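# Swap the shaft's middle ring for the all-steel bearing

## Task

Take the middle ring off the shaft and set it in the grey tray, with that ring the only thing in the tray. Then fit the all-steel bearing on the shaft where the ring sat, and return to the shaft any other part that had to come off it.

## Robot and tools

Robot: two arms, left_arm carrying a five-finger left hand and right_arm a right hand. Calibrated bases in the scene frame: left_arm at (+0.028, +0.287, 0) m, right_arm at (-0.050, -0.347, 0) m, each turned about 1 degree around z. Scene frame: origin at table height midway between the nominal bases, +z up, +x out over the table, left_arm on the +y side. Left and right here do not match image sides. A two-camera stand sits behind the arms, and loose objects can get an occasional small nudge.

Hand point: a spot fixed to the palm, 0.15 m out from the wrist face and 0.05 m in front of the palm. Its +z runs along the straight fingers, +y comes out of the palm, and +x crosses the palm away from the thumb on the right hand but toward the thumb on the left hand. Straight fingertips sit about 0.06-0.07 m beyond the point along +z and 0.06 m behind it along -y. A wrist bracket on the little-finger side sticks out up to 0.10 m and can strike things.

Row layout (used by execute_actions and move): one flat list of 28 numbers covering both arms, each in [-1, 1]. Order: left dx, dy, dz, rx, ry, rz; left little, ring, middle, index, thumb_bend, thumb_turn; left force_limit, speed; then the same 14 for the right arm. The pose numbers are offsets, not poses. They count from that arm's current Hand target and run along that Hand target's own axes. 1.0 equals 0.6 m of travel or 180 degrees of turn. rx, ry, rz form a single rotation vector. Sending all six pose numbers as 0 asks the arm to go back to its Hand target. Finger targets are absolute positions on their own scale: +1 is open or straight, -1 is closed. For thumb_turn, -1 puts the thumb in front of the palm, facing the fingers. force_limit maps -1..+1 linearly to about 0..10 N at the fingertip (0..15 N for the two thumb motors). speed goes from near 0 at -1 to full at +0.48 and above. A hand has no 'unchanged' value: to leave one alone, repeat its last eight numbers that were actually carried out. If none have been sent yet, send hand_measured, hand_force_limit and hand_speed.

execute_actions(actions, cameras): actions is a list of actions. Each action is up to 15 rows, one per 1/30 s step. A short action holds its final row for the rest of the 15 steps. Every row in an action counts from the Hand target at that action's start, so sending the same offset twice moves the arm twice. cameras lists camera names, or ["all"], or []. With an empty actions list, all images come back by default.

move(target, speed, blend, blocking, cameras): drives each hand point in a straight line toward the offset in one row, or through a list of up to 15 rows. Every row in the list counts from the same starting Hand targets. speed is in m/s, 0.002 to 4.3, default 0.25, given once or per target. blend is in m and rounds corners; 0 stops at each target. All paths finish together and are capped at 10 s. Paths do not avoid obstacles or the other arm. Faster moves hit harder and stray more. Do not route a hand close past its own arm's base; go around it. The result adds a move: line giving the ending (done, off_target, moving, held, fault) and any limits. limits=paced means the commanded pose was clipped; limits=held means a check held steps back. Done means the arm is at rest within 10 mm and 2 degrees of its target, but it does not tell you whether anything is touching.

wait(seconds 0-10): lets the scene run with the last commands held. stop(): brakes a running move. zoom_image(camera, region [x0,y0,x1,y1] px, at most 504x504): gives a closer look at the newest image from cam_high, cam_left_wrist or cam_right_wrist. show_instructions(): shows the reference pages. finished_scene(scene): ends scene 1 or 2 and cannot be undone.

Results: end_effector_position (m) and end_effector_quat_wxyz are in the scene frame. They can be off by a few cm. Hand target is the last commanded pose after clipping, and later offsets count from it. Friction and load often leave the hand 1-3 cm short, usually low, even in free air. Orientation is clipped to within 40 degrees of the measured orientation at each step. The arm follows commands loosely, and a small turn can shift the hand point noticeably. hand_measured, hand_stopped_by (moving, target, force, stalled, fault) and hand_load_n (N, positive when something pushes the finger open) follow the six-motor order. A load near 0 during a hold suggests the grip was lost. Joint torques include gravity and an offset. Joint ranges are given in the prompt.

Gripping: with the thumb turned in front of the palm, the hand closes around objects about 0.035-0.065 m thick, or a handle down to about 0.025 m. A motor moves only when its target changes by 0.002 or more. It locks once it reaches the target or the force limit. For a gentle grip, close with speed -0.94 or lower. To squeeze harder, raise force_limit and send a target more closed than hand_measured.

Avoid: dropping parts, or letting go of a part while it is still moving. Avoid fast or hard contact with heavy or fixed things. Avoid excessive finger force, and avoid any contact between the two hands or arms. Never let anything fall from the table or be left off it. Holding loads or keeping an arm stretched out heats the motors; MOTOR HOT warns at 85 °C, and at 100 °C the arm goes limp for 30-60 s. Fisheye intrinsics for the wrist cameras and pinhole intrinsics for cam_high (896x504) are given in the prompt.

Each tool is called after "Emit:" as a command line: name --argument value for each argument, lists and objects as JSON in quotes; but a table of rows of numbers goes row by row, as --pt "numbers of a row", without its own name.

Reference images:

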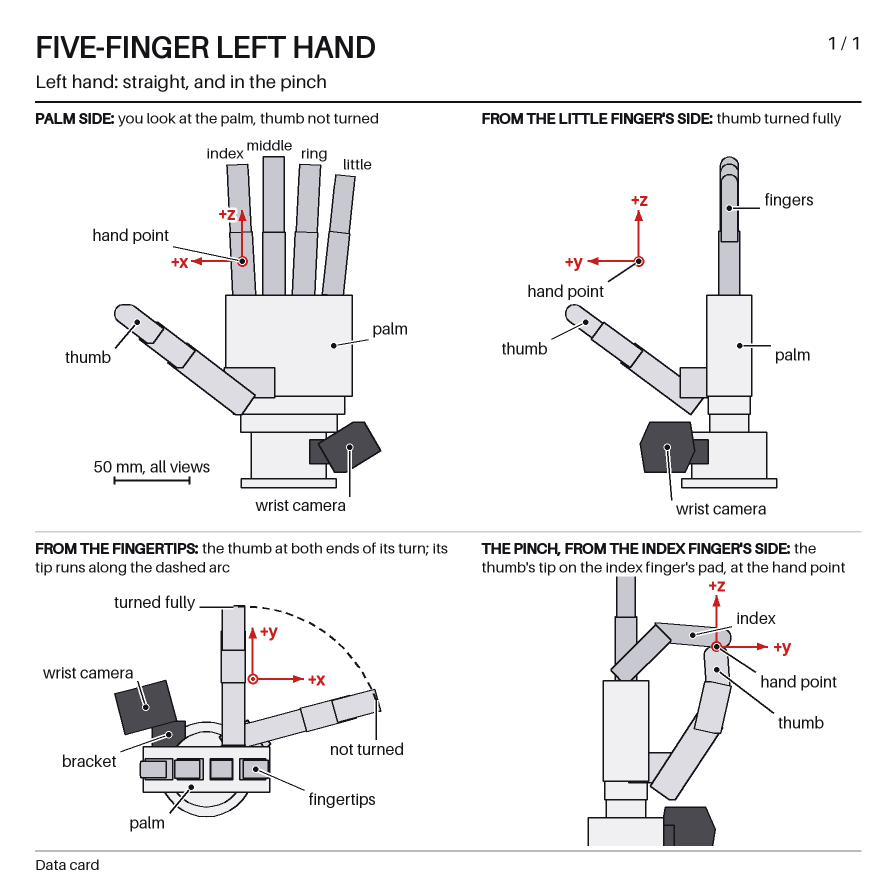

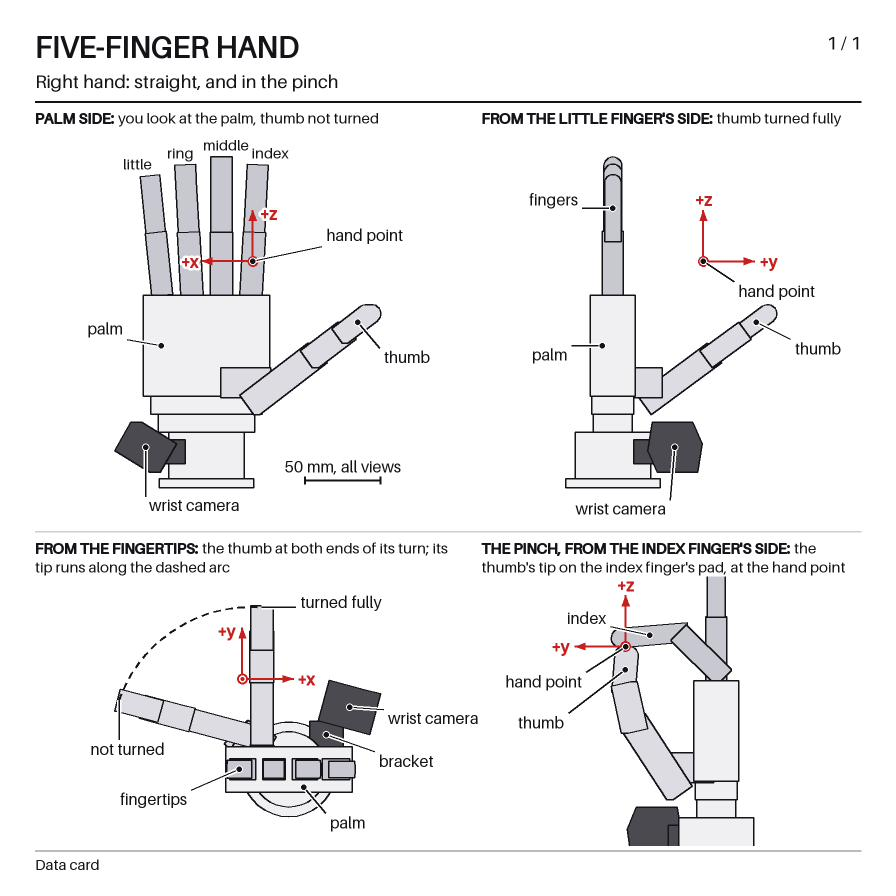

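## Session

Emit:
execute_actions --actions '[]'

Emit:
zoom_image --camera "cam_high" --region '[240, 100, 600, 360]'

Scene clock: 0.00 s.
left_arm: end_effector_position=(+0.3903, +0.1083, +0.2585) hand_measured=(+1.000, +1.000, +1.000, +1.000, +1.000, +1.000) hand_load_n=(+0.0, +0.0, +0.0, +0.0, +0.0, +0.0) hand_stopped_by=(target, target, target, target, target, target) hand_force_limit=0.00 hand_speed=-0.80 end_effector_quat_wxyz=(+0.294, +0.222, +0.921, +0.127) | right_arm: end_effector_position=(+0.6698, -0.5784, +0.2683) hand_measured=(+1.000, +1.000, +1.000, +1.000, +1.000, +1.000) hand_load_n=(+0.0, +0.0, +0.0, +0.0, +0.0, +0.0) hand_stopped_by=(target, target, target, target, target, target) hand_force_limit=0.00 hand_speed=-0.80 end_effector_quat_wxyz=(+0.496, +0.607, -0.381, +0.491)
Joint positions: left_arm=[-0.839 1.22 1.128 -1.082 -0.531 1.335] | right_arm=[-0.065 2.2 1.938 0.157 1.313 -1.699]
Joint velocities: within noise
Joint torques (N m): no reading
Motor temperatures (°C): left_arm=[24 25 36 24 20 22] | right_arm=[22 22 33 21 21 23]
Heat: left arm: hottest elbow 36 °C; right arm: hottest elbow 33 °C.
Hand target: left_arm +0.3944, +0.1038, +0.2660; +0.301, +0.220, +0.920, +0.122 | right_arm +0.6722, -0.5784, +0.2897; +0.487, +0.594, -0.392, +0.505

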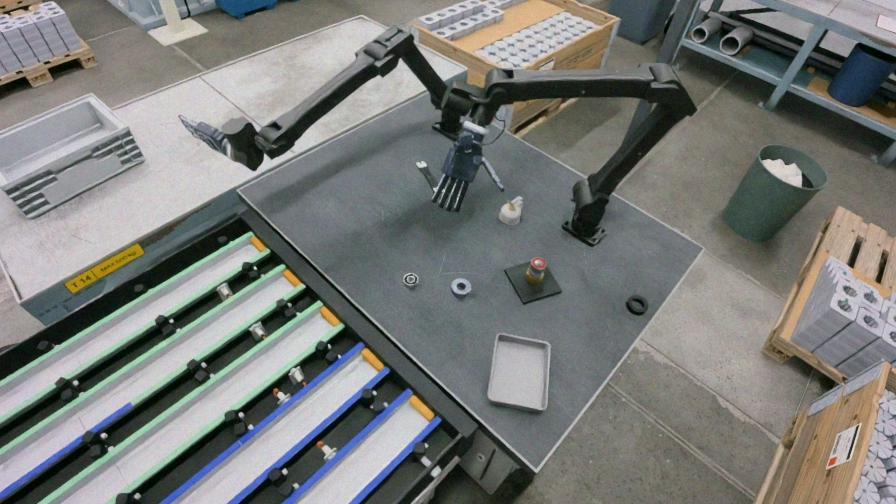

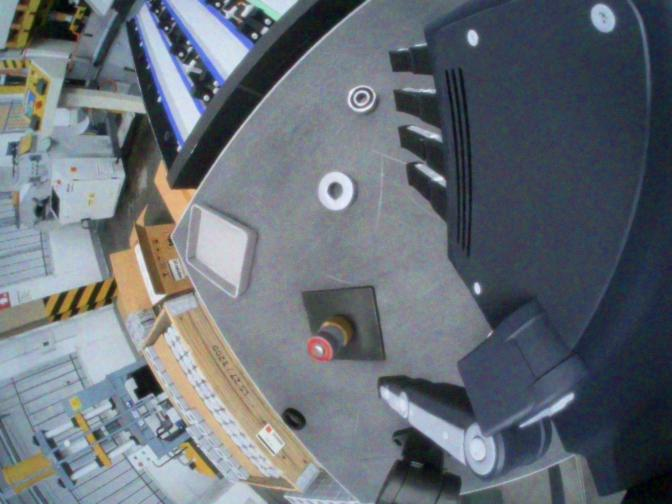

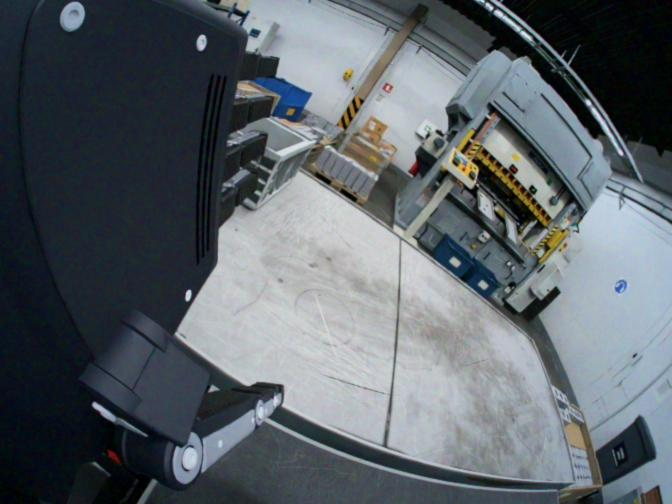

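Scaled by 1.400 from the camera's 896x504 image, which has a finer 1280x720 frame.

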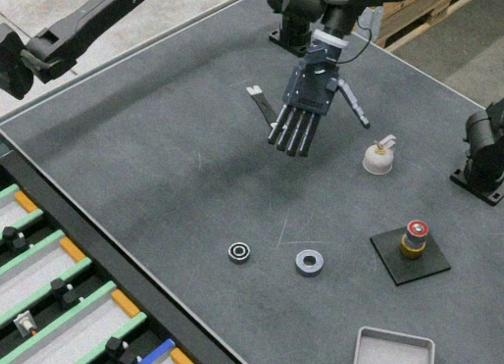

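Emit:
zoom_image --camera "cam_high" --region '[500, 240, 570, 310]'

Emit:
zoom_image --camera "cam_high" --region '[395, 260, 485, 310]'

Emit:
zoom_image --camera "cam_left_wrist" --region '[290, 70, 400, 370]'

Scaled by 7.200 from the camera's 896x504 image, which has a finer 1280x720 frame.

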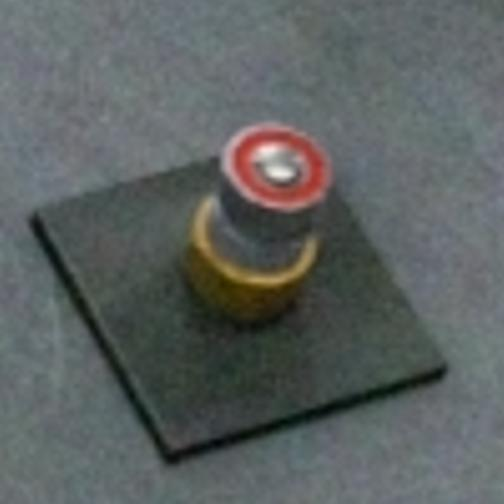

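Scaled by 5.600 from the camera's 896x504 image, which has a finer 1280x720 frame.

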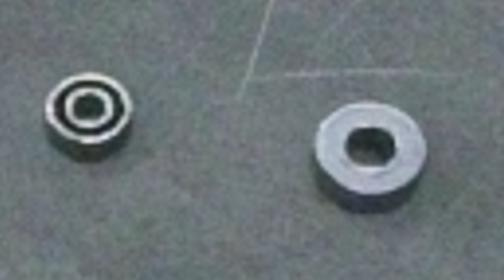

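Scaled by 1.680 from the camera's 672x504 image, which has a finer 960x720 frame.

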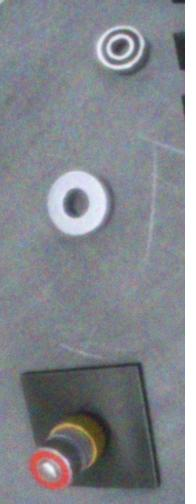

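Emit:
move --target '[0.2595,0.1803,-0.049,0.0726,-0.0537,-0.659,1,1,1,1,1,-1,0,0.3,0,0,0,0,0,0,1,1,1,1,1,1,-1,-0.8]' --speed 0.3 --cameras '["all"]'

Scene clock: 75.57 s.
left_arm: end_effector_position=(+0.2986, +0.2681, +0.2501) hand_measured=(+1.000, +1.000, +1.000, +1.000, +1.000, -1.000) hand_load_n=(+0.0, +0.0, +0.0, +0.0, +0.0, +0.0) hand_stopped_by=(target, target, target, target, target, target) hand_force_limit=0.00 hand_speed=0.30 end_effector_quat_wxyz=(-0.295, +0.635, -0.651, +0.293) | right_arm: end_effector_position=(+0.6698, -0.5784, +0.2683) hand_measured=(+1.000, +1.000, +1.000, +1.000, +1.000, +1.000) hand_load_n=(+0.0, +0.0, +0.0, +0.0, +0.0, +0.0) hand_stopped_by=(target, target, target, target, target, target) hand_force_limit=-1.00 hand_speed=-0.80 end_effector_quat_wxyz=(+0.496, +0.607, -0.381, +0.491)
Joint positions: left_arm=[0.051 0.554 0.776 -0.936 0.06 0.069] | right_arm=[-0.065 2.2 1.938 0.157 1.313 -1.699]
Joint torques (N m): left_arm=[2.14 0.91 8.25 2.21 0.12 -0.16] | right_arm=[-0.03 -23.59 10.69 1.09 0.02 -0.06]
Motor temperatures (°C): left_arm=[24 26 43 24 20 22] | right_arm=[22 29 40 21 21 23]
Heat: left arm: hottest elbow 43 °C; right arm: hottest elbow 40 °C.
Hand target: left_arm +0.2999, +0.2700, +0.2500; -0.299, +0.641, -0.641, +0.299 | right_arm +0.6722, -0.5784, +0.2897; +0.487, +0.594, -0.392, +0.505
Off the commanded pose: left_arm 0.002 m, 2 deg | right_arm 0.022 m, 3 deg.
move: off_target (right_arm)

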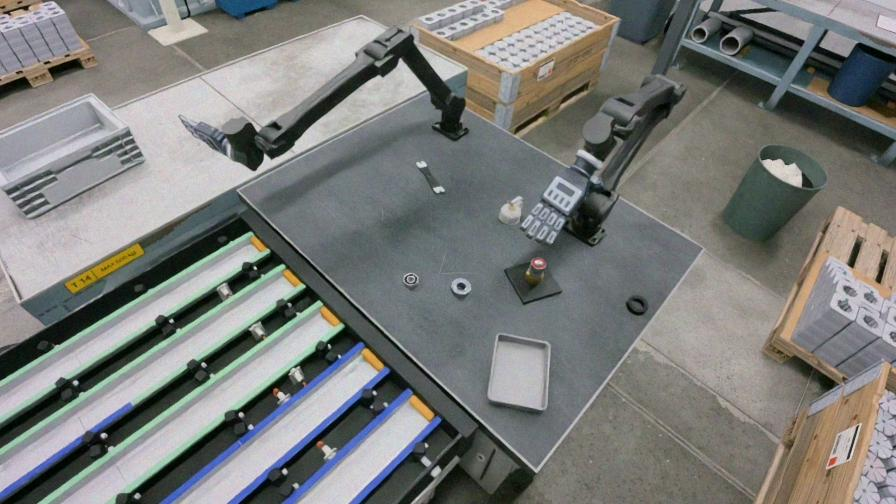

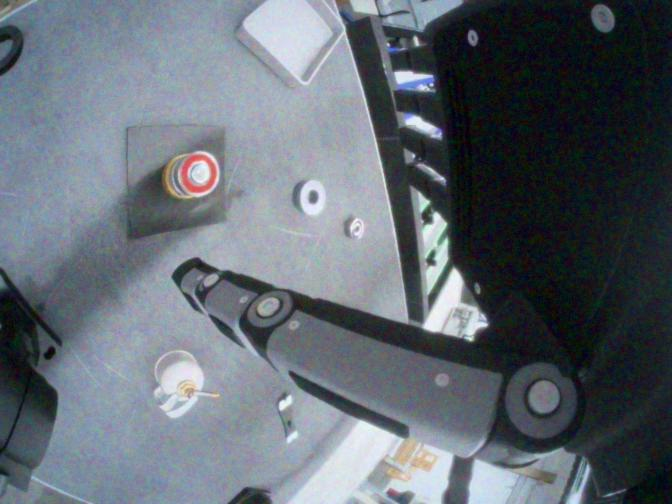

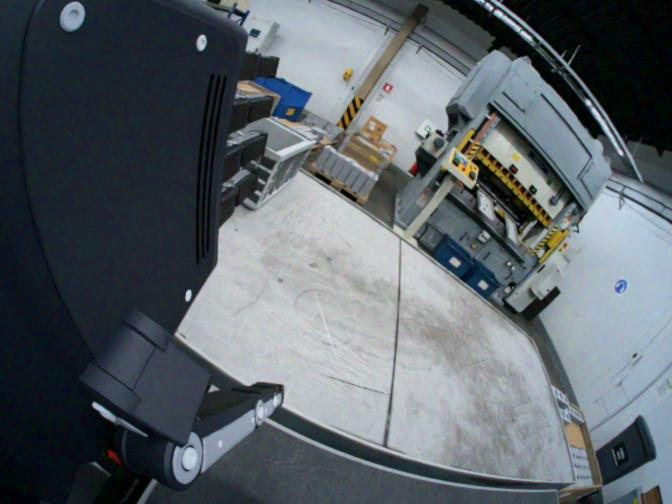

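Emit:
move --target '[-0.0183,0.0722,0.1214,0,0,0,1,1,0.1,0.02,0.85,-1,0.4,-0.2,0,0,0,0,0,0,1,1,1,1,1,1,-1,-0.8]' --speed 0.2 --cameras '["cam_high","cam_left_wrist"]'

Emit:
zoom_image --camera "cam_left_wrist" --region '[117, 100, 367, 350]'

Emit:
zoom_image --camera "cam_high" --region '[500, 230, 580, 310]'

Scene clock: 96.30 s.
left_arm: end_effector_position=(+0.3262, +0.2769, +0.1747) hand_measured=(+1.000, +1.000, +0.100, +0.020, +0.850, -1.000) hand_load_n=(+0.0, +0.0, +0.0, +0.0, +0.0, +0.0) hand_stopped_by=(target, target, target, target, target, target) hand_force_limit=0.40 hand_speed=-0.20 end_effector_quat_wxyz=(-0.297, +0.642, -0.639, +0.302) | right_arm: end_effector_position=(+0.6698, -0.5784, +0.2683) hand_measured=(+1.000, +1.000, +1.000, +1.000, +1.000, +1.000) hand_load_n=(+0.0, +0.0, +0.0, +0.0, +0.0, +0.0) hand_stopped_by=(target, target, target, target, target, target) hand_force_limit=-1.00 hand_speed=-0.80 end_effector_quat_wxyz=(+0.496, +0.607, -0.381, +0.491)
Joint positions: left_arm=[0.096 0.61 0.583 -0.671 0.094 0.069] | right_arm=[-0.065 2.2 1.938 0.157 1.313 -1.699]
Joint torques (N m): left_arm=[2.14 1.67 8.64 2.17 0.14 0.13] | right_arm=[0.15 -23.47 10.65 1.1 0.02 -0.06]
Heat: left arm: hottest elbow 42 °C; right arm: hottest elbow 41 °C.
Hand target: left_arm +0.3278, +0.2810, +0.1698; -0.299, +0.641, -0.641, +0.299 | right_arm +0.6722, -0.5784, +0.2897; +0.487, +0.594, -0.392, +0.505
Off the commanded pose: left_arm 0.006 m, 0 deg | right_arm 0.022 m, 3 deg.
move: off_target (right_arm)
Images, in order (width x height): cam_high 896x504, cam_left_wrist 672x504.

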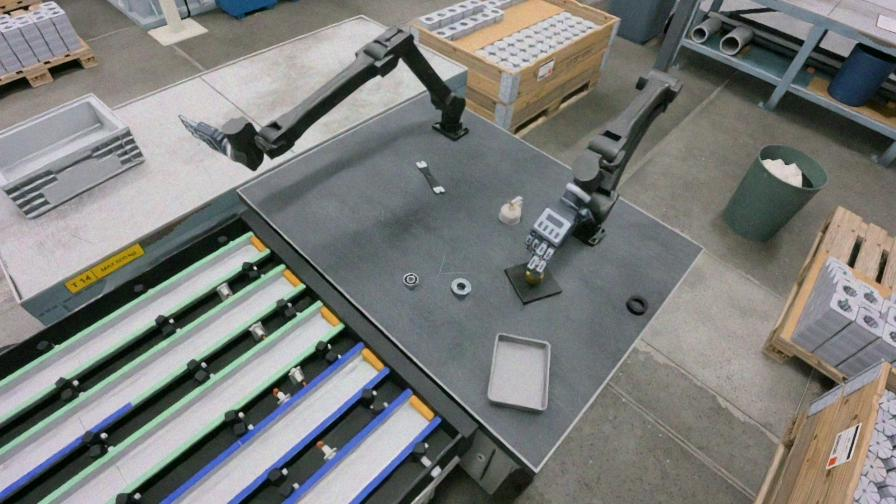

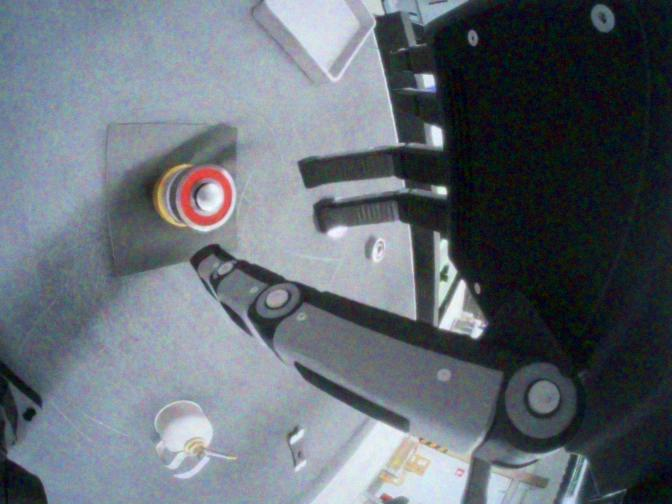

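Scaled by 2.016 from the camera's 672x504 image, which has a finer 960x720 frame.

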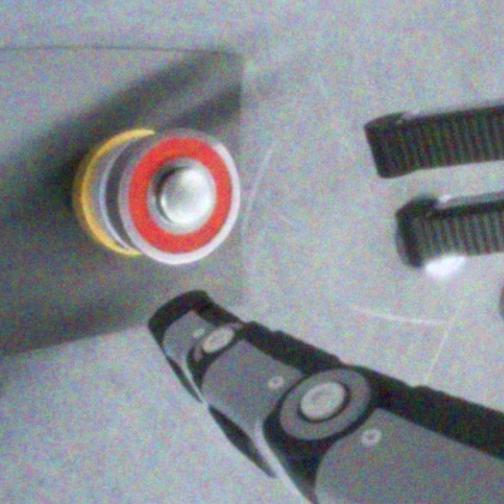

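Scaled by 6.300 from the camera's 896x504 image, which has a finer 1280x720 frame.

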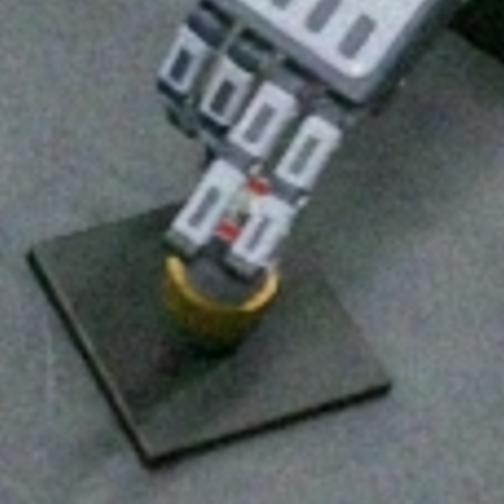

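Emit:
move --target '[0,0.0515,0.0475,0,0,0,1,1,0.1,0.02,0.85,-1,0.4,-0.2,0,0,0,0,0,0,1,1,1,1,1,1,-1,-0.8]' --speed 0.12 --cameras '["cam_high","cam_left_wrist"]'

Emit:
zoom_image --camera "cam_left_wrist" --region '[117, 100, 367, 350]'

Emit:
zoom_image --camera "cam_high" --region '[500, 230, 580, 310]'

Scene clock: 128.23 s.
left_arm: end_effector_position=(+0.3291, +0.2772, +0.1337) hand_measured=(+1.000, +1.000, +0.100, +0.020, +0.850, -1.000) hand_load_n=(+0.0, +0.0, +0.0, +0.0, +0.0, +0.0) hand_stopped_by=(target, target, target, target, target, target) hand_force_limit=0.40 hand_speed=-0.20 end_effector_quat_wxyz=(-0.298, +0.641, -0.639, +0.303) | right_arm: end_effector_position=(+0.6698, -0.5784, +0.2683) hand_measured=(+1.000, +1.000, +1.000, +1.000, +1.000, +1.000) hand_load_n=(+0.0, +0.0, +0.0, +0.0, +0.0, +0.0) hand_stopped_by=(target, target, target, target, target, target) hand_force_limit=-1.00 hand_speed=-0.80 end_effector_quat_wxyz=(+0.496, +0.607, -0.381, +0.491)
Joint positions: left_arm=[0.096 0.635 0.481 -0.543 0.094 0.069] | right_arm=[-0.065 2.2 1.938 0.157 1.313 -1.699]
Joint torques (N m): left_arm=[2.02 1.67 8.43 2.15 0.1 0.12] | right_arm=[0.21 -23.47 10.69 1.11 0.03 -0.05]
Heat: left arm: hottest elbow 43 °C; right arm: hottest elbow 41 °C.
Hand target: left_arm +0.3297, +0.2810, +0.1277; -0.299, +0.641, -0.641, +0.299 | right_arm +0.6722, -0.5784, +0.2897; +0.487, +0.594, -0.392, +0.505
Off the commanded pose: left_arm 0.007 m, 1 deg | right_arm 0.022 m, 3 deg.
move: off_target (right_arm)
Images, in order (width x height): cam_high 896x504, cam_left_wrist 672x504.

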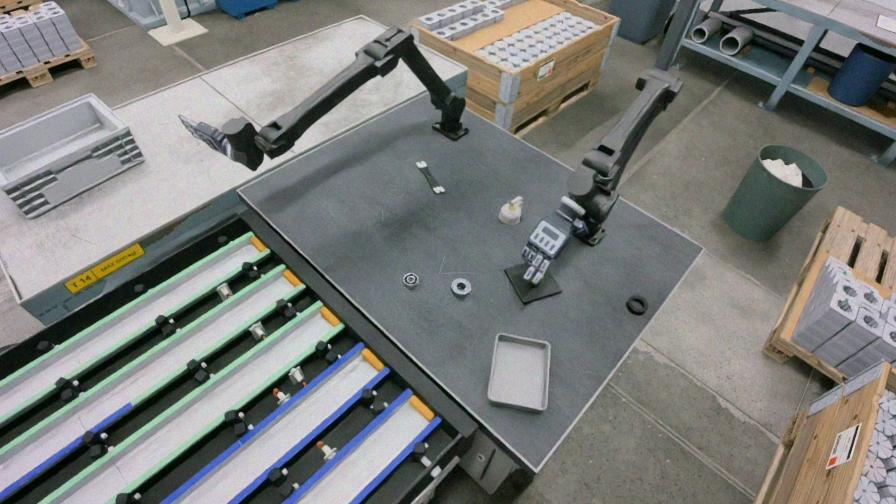

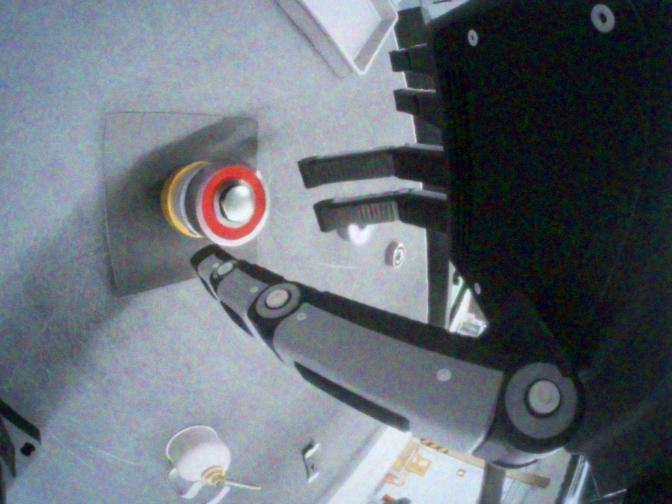

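Scaled by 2.016 from the camera's 672x504 image, which has a finer 960x720 frame.

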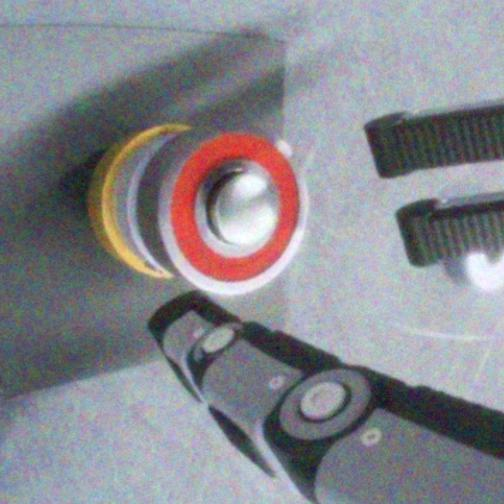

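Scaled by 6.300 from the camera's 896x504 image, which has a finer 1280x720 frame.

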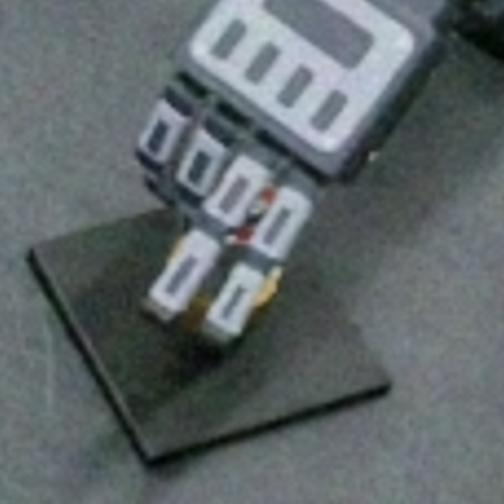

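Emit:
move --target '[-0.0042,0.0693,0.0567,0,0,0,1,1,0.1,0.02,0.9,-1,0.4,-0.2,0,0,0,0,0,0,1,1,1,1,1,1,-1,-0.8]' --speed 0.1 --cameras '["cam_high","cam_left_wrist"]'

Emit:
zoom_image --camera "cam_left_wrist" --region '[117, 100, 367, 350]'

Emit:
zoom_image --camera "cam_high" --region '[500, 230, 580, 310]'

Scene clock: 173.13 s.
left_arm: end_effector_position=(+0.3298, +0.2794, +0.0801) hand_measured=(+1.000, +1.000, +0.100, +0.020, +0.900, -1.000) hand_load_n=(-0.5, +0.0, +0.0, +0.0, +0.0, +0.5) hand_stopped_by=(target, target, target, target, target, target) hand_force_limit=0.40 hand_speed=-0.20 end_effector_quat_wxyz=(-0.298, +0.641, -0.639, +0.303) | right_arm: end_effector_position=(+0.6698, -0.5784, +0.2683) hand_measured=(+1.000, +1.000, +1.000, +1.000, +1.000, +1.000) hand_load_n=(+0.0, +0.0, +0.0, +0.0, +0.0, +0.0) hand_stopped_by=(target, target, target, target, target, target) hand_force_limit=-1.00 hand_speed=-0.80 end_effector_quat_wxyz=(+0.496, +0.607, -0.381, +0.491)
Joint positions: left_arm=[0.107 0.7 0.356 -0.353 0.103 0.076] | right_arm=[-0.065 2.2 1.938 0.157 1.313 -1.699]
Joint torques (N m): left_arm=[2.2 1.44 8.06 2.21 0.15 0.13] | right_arm=[0.09 -23.41 10.69 1.09 0.02 -0.05]
Heat: left arm: hottest elbow 44 °C; right arm: hottest elbow 42 °C.
Hand target: left_arm +0.3292, +0.2835, +0.0742; -0.299, +0.641, -0.641, +0.299 | right_arm +0.6722, -0.5784, +0.2897; +0.487, +0.594, -0.392, +0.505
Off the commanded pose: left_arm 0.007 m, 1 deg | right_arm 0.022 m, 3 deg.
move: off_target (right_arm)
Images, in order (width x height): cam_high 896x504, cam_left_wrist 672x504.

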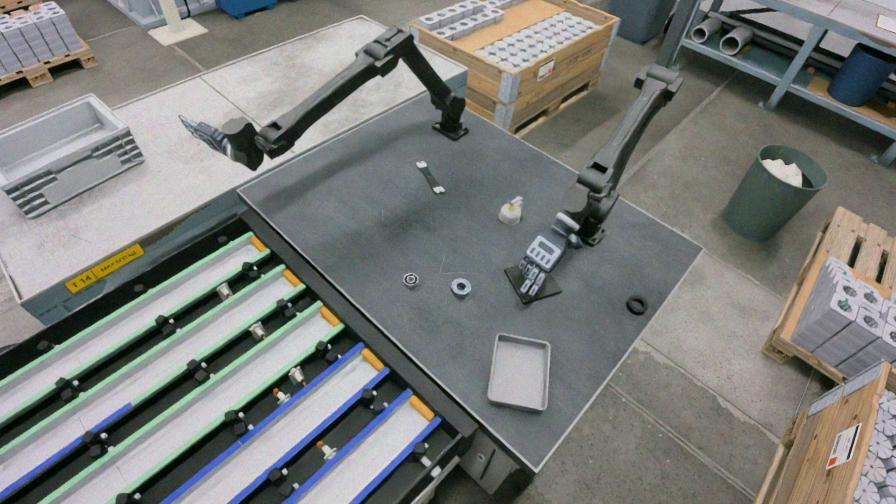

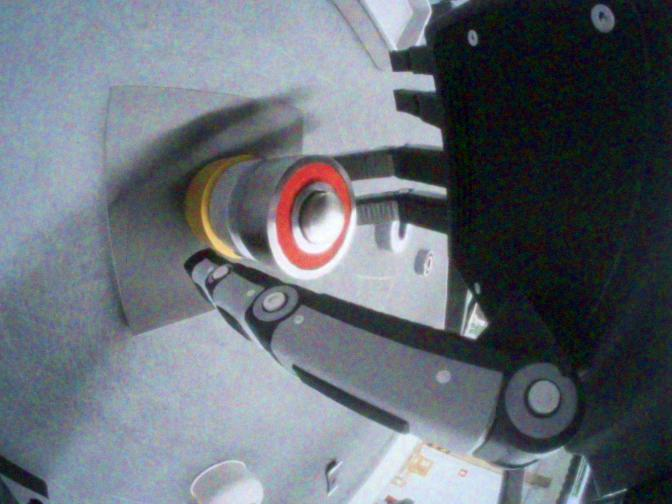

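Scaled by 2.016 from the camera's 672x504 image, which has a finer 960x720 frame.

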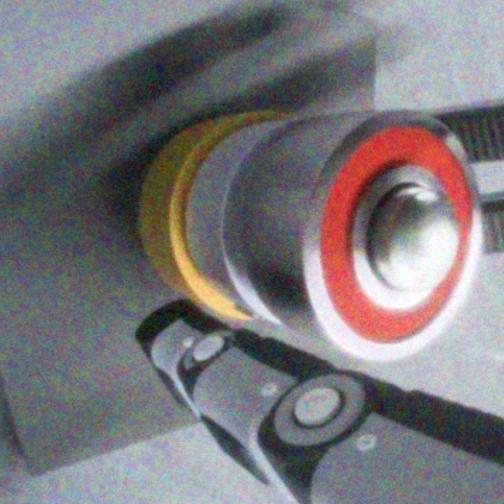

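Scaled by 6.300 from the camera's 896x504 image, which has a finer 1280x720 frame.

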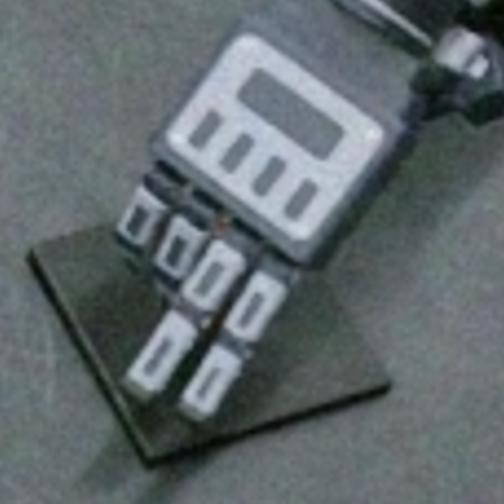

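Emit:
move --target '[0,-0.07204,-0.02565,0,0,0,1,1,0.1,0.02,0.9,-1,0.4,-0.2,0,0,0,0,0,0,1,1,1,1,1,1,-1,-0.8]' --speed 0.06 --cameras '["cam_left_wrist"]'

Emit:
zoom_image --camera "cam_left_wrist" --region '[117, 100, 367, 350]'

Scene clock: 266.67 s.
left_arm: end_effector_position=(+0.3302, +0.2794, +0.0950) hand_measured=(+1.000, +1.000, +0.100, +0.020, +0.900, -1.000) hand_load_n=(-0.5, +0.0, +0.0, +0.0, +0.0, +0.5) hand_stopped_by=(target, target, target, target, target, target) hand_force_limit=0.40 hand_speed=-0.20 end_effector_quat_wxyz=(-0.285, +0.647, -0.643, +0.293) | right_arm: end_effector_position=(+0.6698, -0.5784, +0.2683) hand_measured=(+1.000, +1.000, +1.000, +1.000, +1.000, +1.000) hand_load_n=(+0.0, +0.0, +0.0, +0.0, +0.0, +0.0) hand_stopped_by=(target, target, target, target, target, target) hand_force_limit=-1.00 hand_speed=-0.80 end_effector_quat_wxyz=(+0.496, +0.607, -0.381, +0.491)
Joint positions: left_arm=[0.107 0.707 0.416 -0.441 0.103 0.076] | right_arm=[-0.065 2.2 1.938 0.157 1.313 -1.699]
Joint torques (N m): left_arm=[1.44 1.14 12.7 1.26 -0.2 0.06] | right_arm=[0.09 -23.41 10.67 1.07 0.03 -0.06]
Heat: left arm: hottest elbow 41 °C; right arm: hottest elbow 43 °C.
Hand target: left_arm +0.3451, +0.2835, +0.1172; -0.299, +0.641, -0.641, +0.299 | right_arm +0.6722, -0.5784, +0.2897; +0.487, +0.594, -0.392, +0.505
Off the commanded pose: left_arm 0.027 m, 2 deg | right_arm 0.022 m, 3 deg.
move: off_target (left_arm, right_arm)
Images, in order (width x height): cam_left_wrist 672x504.

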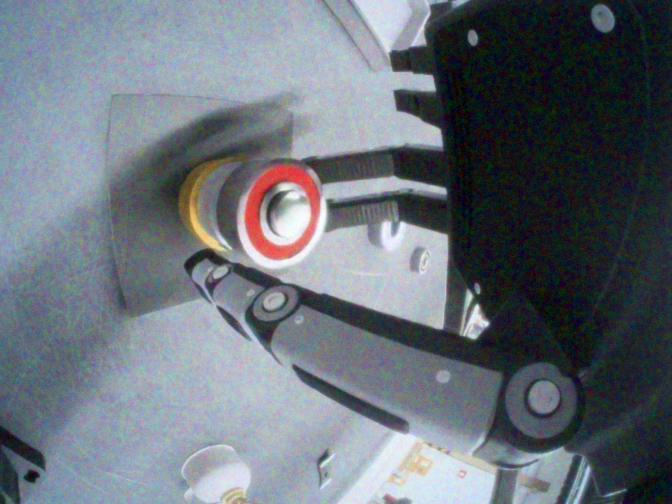

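Scaled by 2.016 from the camera's 672x504 image, which has a finer 960x720 frame.

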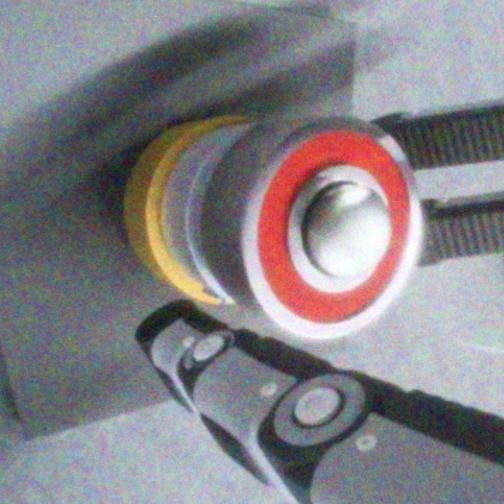

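Emit:
move --target '[0,0,0,0,0,0,1,1,-0.6,-0.62,0.42,-1,0.4,-0.8,0,0,0,0,0,0,1,1,1,1,1,1,-1,-0.8]' --speed 0.06 --cameras '["cam_left_wrist"]'

Emit:
zoom_image --camera "cam_left_wrist" --region '[117, 100, 367, 350]'

Scene clock: 288.33 s.
left_arm: end_effector_position=(+0.3308, +0.2794, +0.0948) hand_measured=(+1.000, +1.000, -0.062, -0.234, +0.766, -1.000) hand_load_n=(+0.0, +0.0, +3.0, +9.0, +10.5, -2.0) hand_stopped_by=(target, target, force, force, force, target) hand_force_limit=0.40 hand_speed=-0.80 end_effector_quat_wxyz=(-0.285, +0.647, -0.644, +0.293) | right_arm: end_effector_position=(+0.6698, -0.5784, +0.2683) hand_measured=(+1.000, +1.000, +1.000, +1.000, +1.000, +1.000) hand_load_n=(+0.0, +0.0, +0.0, +0.0, +0.0, +0.0) hand_stopped_by=(target, target, target, target, target, target) hand_force_limit=-1.00 hand_speed=-0.80 end_effector_quat_wxyz=(+0.496, +0.607, -0.381, +0.491)
Joint positions: left_arm=[0.107 0.712 0.417 -0.44 0.104 0.076] | right_arm=[-0.065 2.2 1.938 0.157 1.313 -1.699]
Joint torques (N m): left_arm=[1.49 0.73 12.59 1.21 -0.21 0.06] | right_arm=[0.09 -23.53 10.63 1.09 0.02 -0.05]
Heat: left arm: hottest elbow 44 °C; right arm: hottest elbow 43 °C.
Hand target: left_arm +0.3451, +0.2835, +0.1171; -0.299, +0.641, -0.641, +0.299 | right_arm +0.6722, -0.5784, +0.2897; +0.487, +0.594, -0.392, +0.505
Off the commanded pose: left_arm 0.027 m, 2 deg | right_arm 0.022 m, 3 deg.
move: off_target (left_arm, right_arm)
Images, in order (width x height): cam_left_wrist 672x504.

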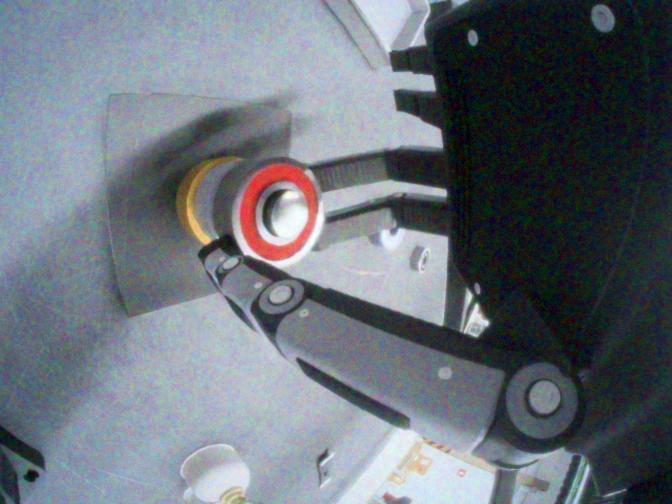

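Scaled by 2.016 from the camera's 672x504 image, which has a finer 960x720 frame.

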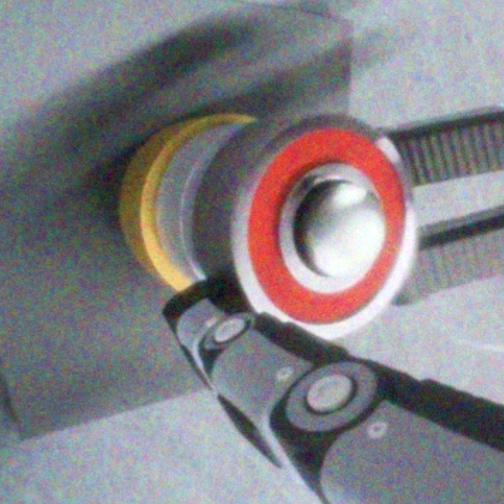

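Emit:
move --target '[0,-0.0345,-0.0289,0,0,0,1,1,-0.6,-0.62,0.42,-1,0.4,-0.8,0,0,0,0,0,0,1,1,1,1,1,1,-1,-0.8]' --speed 0.05 --cameras '["cam_left_wrist"]'

Scene clock: 299.00 s.
left_arm: end_effector_position=(+0.3299, +0.2794, +0.1105) hand_measured=(+1.000, +1.000, -0.062, -0.234, +0.766, -1.000) hand_load_n=(+0.0, +0.0, +5.0, +6.5, +9.5, -1.5) hand_stopped_by=(target, target, force, force, force, target) hand_force_limit=0.40 hand_speed=-0.80 end_effector_quat_wxyz=(-0.275, +0.652, -0.647, +0.285) | right_arm: end_effector_position=(+0.6698, -0.5784, +0.2683) hand_measured=(+1.000, +1.000, +1.000, +1.000, +1.000, +1.000) hand_load_n=(+0.0, +0.0, +0.0, +0.0, +0.0, +0.0) hand_stopped_by=(target, target, target, target, target, target) hand_force_limit=-1.00 hand_speed=-0.80 end_effector_quat_wxyz=(+0.496, +0.607, -0.381, +0.491)
Joint positions: left_arm=[0.107 0.711 0.471 -0.522 0.103 0.076] | right_arm=[-0.065 2.2 1.938 0.157 1.313 -1.699]
Joint torques (N m): left_arm=[1.32 -1.44 13.37 0.99 -0.24 0.05] | right_arm=[0.15 -23.53 10.65 1.09 0.03 -0.06]
Heat: left arm: hottest elbow 44 °C; right arm: hottest elbow 43 °C.
Hand target: left_arm +0.3452, +0.2835, +0.1443; -0.299, +0.641, -0.641, +0.299 | right_arm +0.6722, -0.5784, +0.2897; +0.487, +0.594, -0.392, +0.505
Off the commanded pose: left_arm 0.037 m, 3 deg | right_arm 0.022 m, 3 deg.
move: off_target (left_arm, right_arm)
Images, in order (width x height): cam_left_wrist 672x504.

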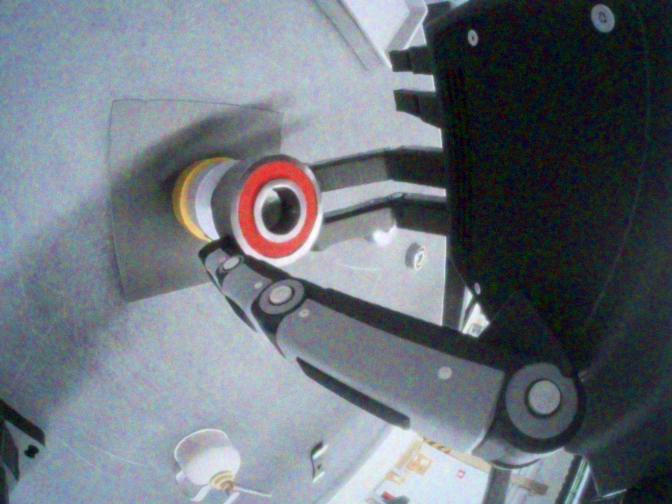

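Emit:
move --pt "0 -0.05745 -0.0482 0 0 0 1 1 -0.6 -0.62 0.42 -1 0.4 -0.8 0 0 0 0 0 0 1 1 1 1 1 1 -1 -0.8" --pt "0.2383 -0.08638 -0.01376 0 0 0 1 1 -0.6 -0.62 0.42 -1 0.4 -0.8 0 0 0 0 0 0 1 1 1 1 1 1 -1 -0.8" --pt "0.2383 0.0723 0.11945 0 0 0 1 1 -0.6 -0.62 0.42 -1 0.4 -0.8 0 0 0 0 0 0 1 1 1 1 1 1 -1 -0.8" --speed '[0.08,0.15,0.12]' --blend '[0.01,0.02,0]' --cameras '["cam_high","cam_left_wrist"]'

Scene clock: 319.83 s.
left_arm: end_effector_position=(+0.3723, +0.1459, +0.0680) hand_measured=(+1.000, +1.000, -0.062, -0.236, +0.766, -1.000) hand_load_n=(+0.0, +0.0, +4.0, +4.0, +8.5, -1.0) hand_stopped_by=(target, target, force, force, force, target) hand_force_limit=0.40 hand_speed=-0.80 end_effector_quat_wxyz=(-0.301, +0.641, -0.642, +0.295) | right_arm: end_effector_position=(+0.6698, -0.5784, +0.2683) hand_measured=(+1.000, +1.000, +1.000, +1.000, +1.000, +1.000) hand_load_n=(+0.0, +0.0, +0.0, +0.0, +0.0, +0.0) hand_stopped_by=(target, target, target, target, target, target) hand_force_limit=-1.00 hand_speed=-0.80 end_effector_quat_wxyz=(+0.496, +0.607, -0.381, +0.491)
Joint positions: left_arm=[-0.465 1.014 0.469 -0.208 -0.341 -0.294] | right_arm=[-0.065 2.2 1.938 0.157 1.313 -1.699]
Joint torques (N m): left_arm=[0.32 -2.2 7.61 2.18 -0.55 -0.15] | right_arm=[0.09 -23.41 10.66 1.06 0.03 -0.05]
Motor temperatures (°C): left_arm=[24 25 49 24 19 22] | right_arm=[22 33 43 21 21 23]
Heat: left arm: hottest elbow 49 °C; right arm: hottest elbow 43 °C.
Hand target: left_arm +0.3722, +0.1405, +0.0648; -0.299, +0.641, -0.641, +0.299 | right_arm +0.6722, -0.5784, +0.2897; +0.487, +0.594, -0.392, +0.505
Off the commanded pose: left_arm 0.006 m, 0 deg | right_arm 0.022 m, 3 deg.
move: off_target (right_arm)
Images, in order (width x height): cam_high 896x504, cam_left_wrist 672x504.

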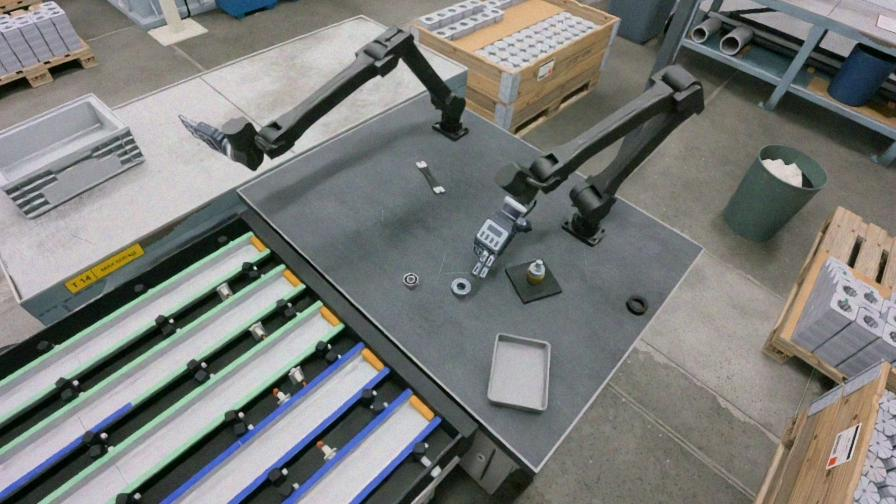

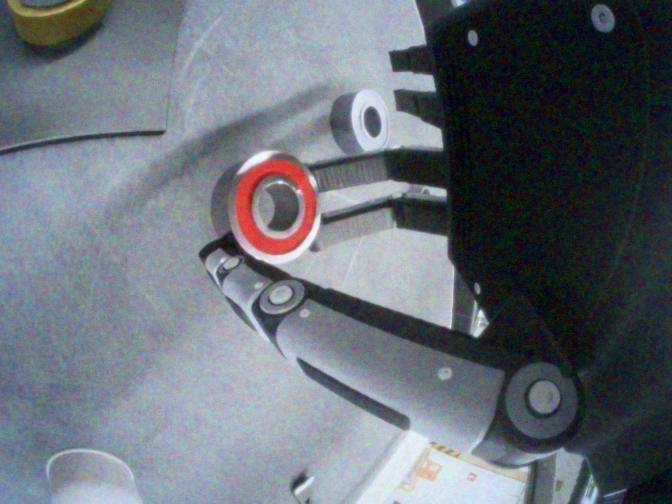

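Emit:
move --pt "0 0.04425 -0.0216 0 0 0 1 1 -0.6 -0.62 0.42 -1 0.4 -0.8 0 0 0 0 0 0 1 1 1 1 1 1 -1 -0.8" --pt "0 0.07425 0.00358 0 0 0 1 1 -0.6 -0.62 0.42 -1 0.4 -0.8 0 0 0 0 0 0 1 1 1 1 1 1 -1 -0.8" --speed '[0.08,0.03]' --blend '[0.008,0]' --cameras '["cam_left_wrist"]'

Scene clock: 338.80 s.
left_arm: end_effector_position=(+0.3465, +0.1450, +0.0329) hand_measured=(+1.000, +1.000, -0.062, -0.236, +0.766, -1.000) hand_load_n=(+0.0, -0.5, +4.0, +4.0, +8.5, -1.0) hand_stopped_by=(target, target, force, force, force, target) hand_force_limit=0.40 hand_speed=-0.80 end_effector_quat_wxyz=(-0.301, +0.640, -0.641, +0.296) | right_arm: end_effector_position=(+0.6698, -0.5784, +0.2683) hand_measured=(+1.000, +1.000, +1.000, +1.000, +1.000, +1.000) hand_load_n=(+0.0, +0.0, +0.0, +0.0, +0.0, +0.0) hand_stopped_by=(target, target, target, target, target, target) hand_force_limit=-1.00 hand_speed=-0.80 end_effector_quat_wxyz=(+0.496, +0.607, -0.381, +0.491)
Joint positions: left_arm=[-0.515 1.019 0.363 -0.107 -0.378 -0.33] | right_arm=[-0.065 2.2 1.938 0.157 1.313 -1.699]
Joint torques (N m): left_arm=[0.32 -1.55 6.94 2.1 -0.58 -0.16] | right_arm=[-0.03 -23.47 10.67 1.1 0.02 -0.06]
Heat: left arm: hottest elbow 47 °C; right arm: hottest elbow 43 °C.
Hand target: left_arm +0.3453, +0.1405, +0.0295; -0.299, +0.641, -0.640, +0.299 | right_arm +0.6722, -0.5784, +0.2897; +0.487, +0.594, -0.392, +0.505
Off the commanded pose: left_arm 0.006 m, 0 deg | right_arm 0.022 m, 3 deg.
move: off_target (right_arm)
Images, in order (width x height): cam_left_wrist 672x504.

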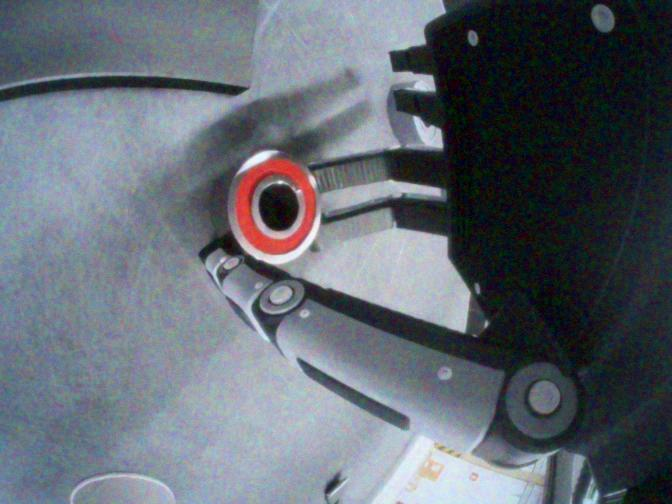

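Emit:
move --target '[0,0.0051,0.0043,0,0,0,1,1,-0.6,-0.62,0.42,-1,0.4,-0.8,0,0,0,0,0,0,1,1,1,1,1,1,-1,-0.8]' --speed 0.03 --cameras '["cam_left_wrist"]'

Emit:
zoom_image --camera "cam_left_wrist" --region '[117, 100, 367, 350]'

Scene clock: 350.60 s.
left_arm: end_effector_position=(+0.3484, +0.1442, +0.0320) hand_measured=(+1.000, +1.000, -0.062, -0.236, +0.766, -1.000) hand_load_n=(+0.0, +0.0, +3.0, +3.5, +8.5, -1.0) hand_stopped_by=(target, target, force, force, force, target) hand_force_limit=0.40 hand_speed=-0.80 end_effector_quat_wxyz=(-0.303, +0.640, -0.639, +0.299) | right_arm: end_effector_position=(+0.6698, -0.5784, +0.2683) hand_measured=(+1.000, +1.000, +1.000, +1.000, +1.000, +1.000) hand_load_n=(+0.0, +0.0, +0.0, +0.0, +0.0, +0.0) hand_stopped_by=(target, target, target, target, target, target) hand_force_limit=-1.00 hand_speed=-0.80 end_effector_quat_wxyz=(+0.496, +0.607, -0.381, +0.491)
Joint positions: left_arm=[-0.515 1.028 0.36 -0.088 -0.379 -0.331] | right_arm=[-0.065 2.2 1.938 0.157 1.313 -1.699]
Joint torques (N m): left_arm=[0.26 -1.26 6.64 2.1 -0.53 -0.16] | right_arm=[-0.03 -23.59 10.67 1.11 0.03 -0.07]
Heat: left arm: hottest elbow 45 °C; right arm: hottest elbow 43 °C.
Hand target: left_arm +0.3454, +0.1405, +0.0255; -0.299, +0.641, -0.640, +0.299 | right_arm +0.6722, -0.5784, +0.2897; +0.487, +0.594, -0.392, +0.505
Off the commanded pose: left_arm 0.008 m, 0 deg | right_arm 0.022 m, 3 deg.
move: off_target (right_arm)
Images, in order (width x height): cam_left_wrist 672x504.

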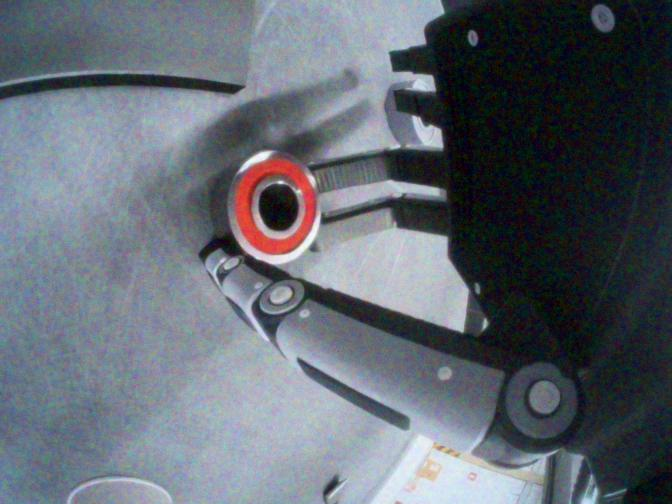

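Scaled by 2.016 from the camera's 672x504 image, which has a finer 960x720 frame.

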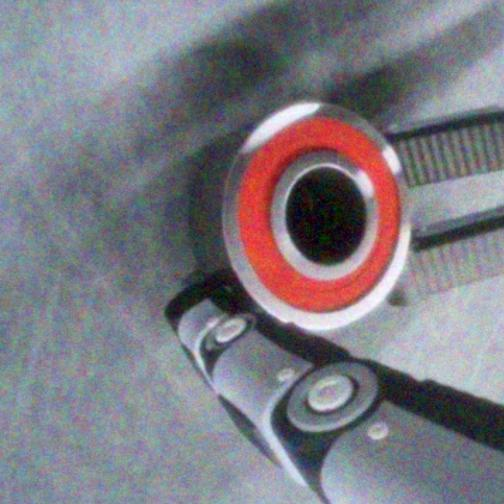

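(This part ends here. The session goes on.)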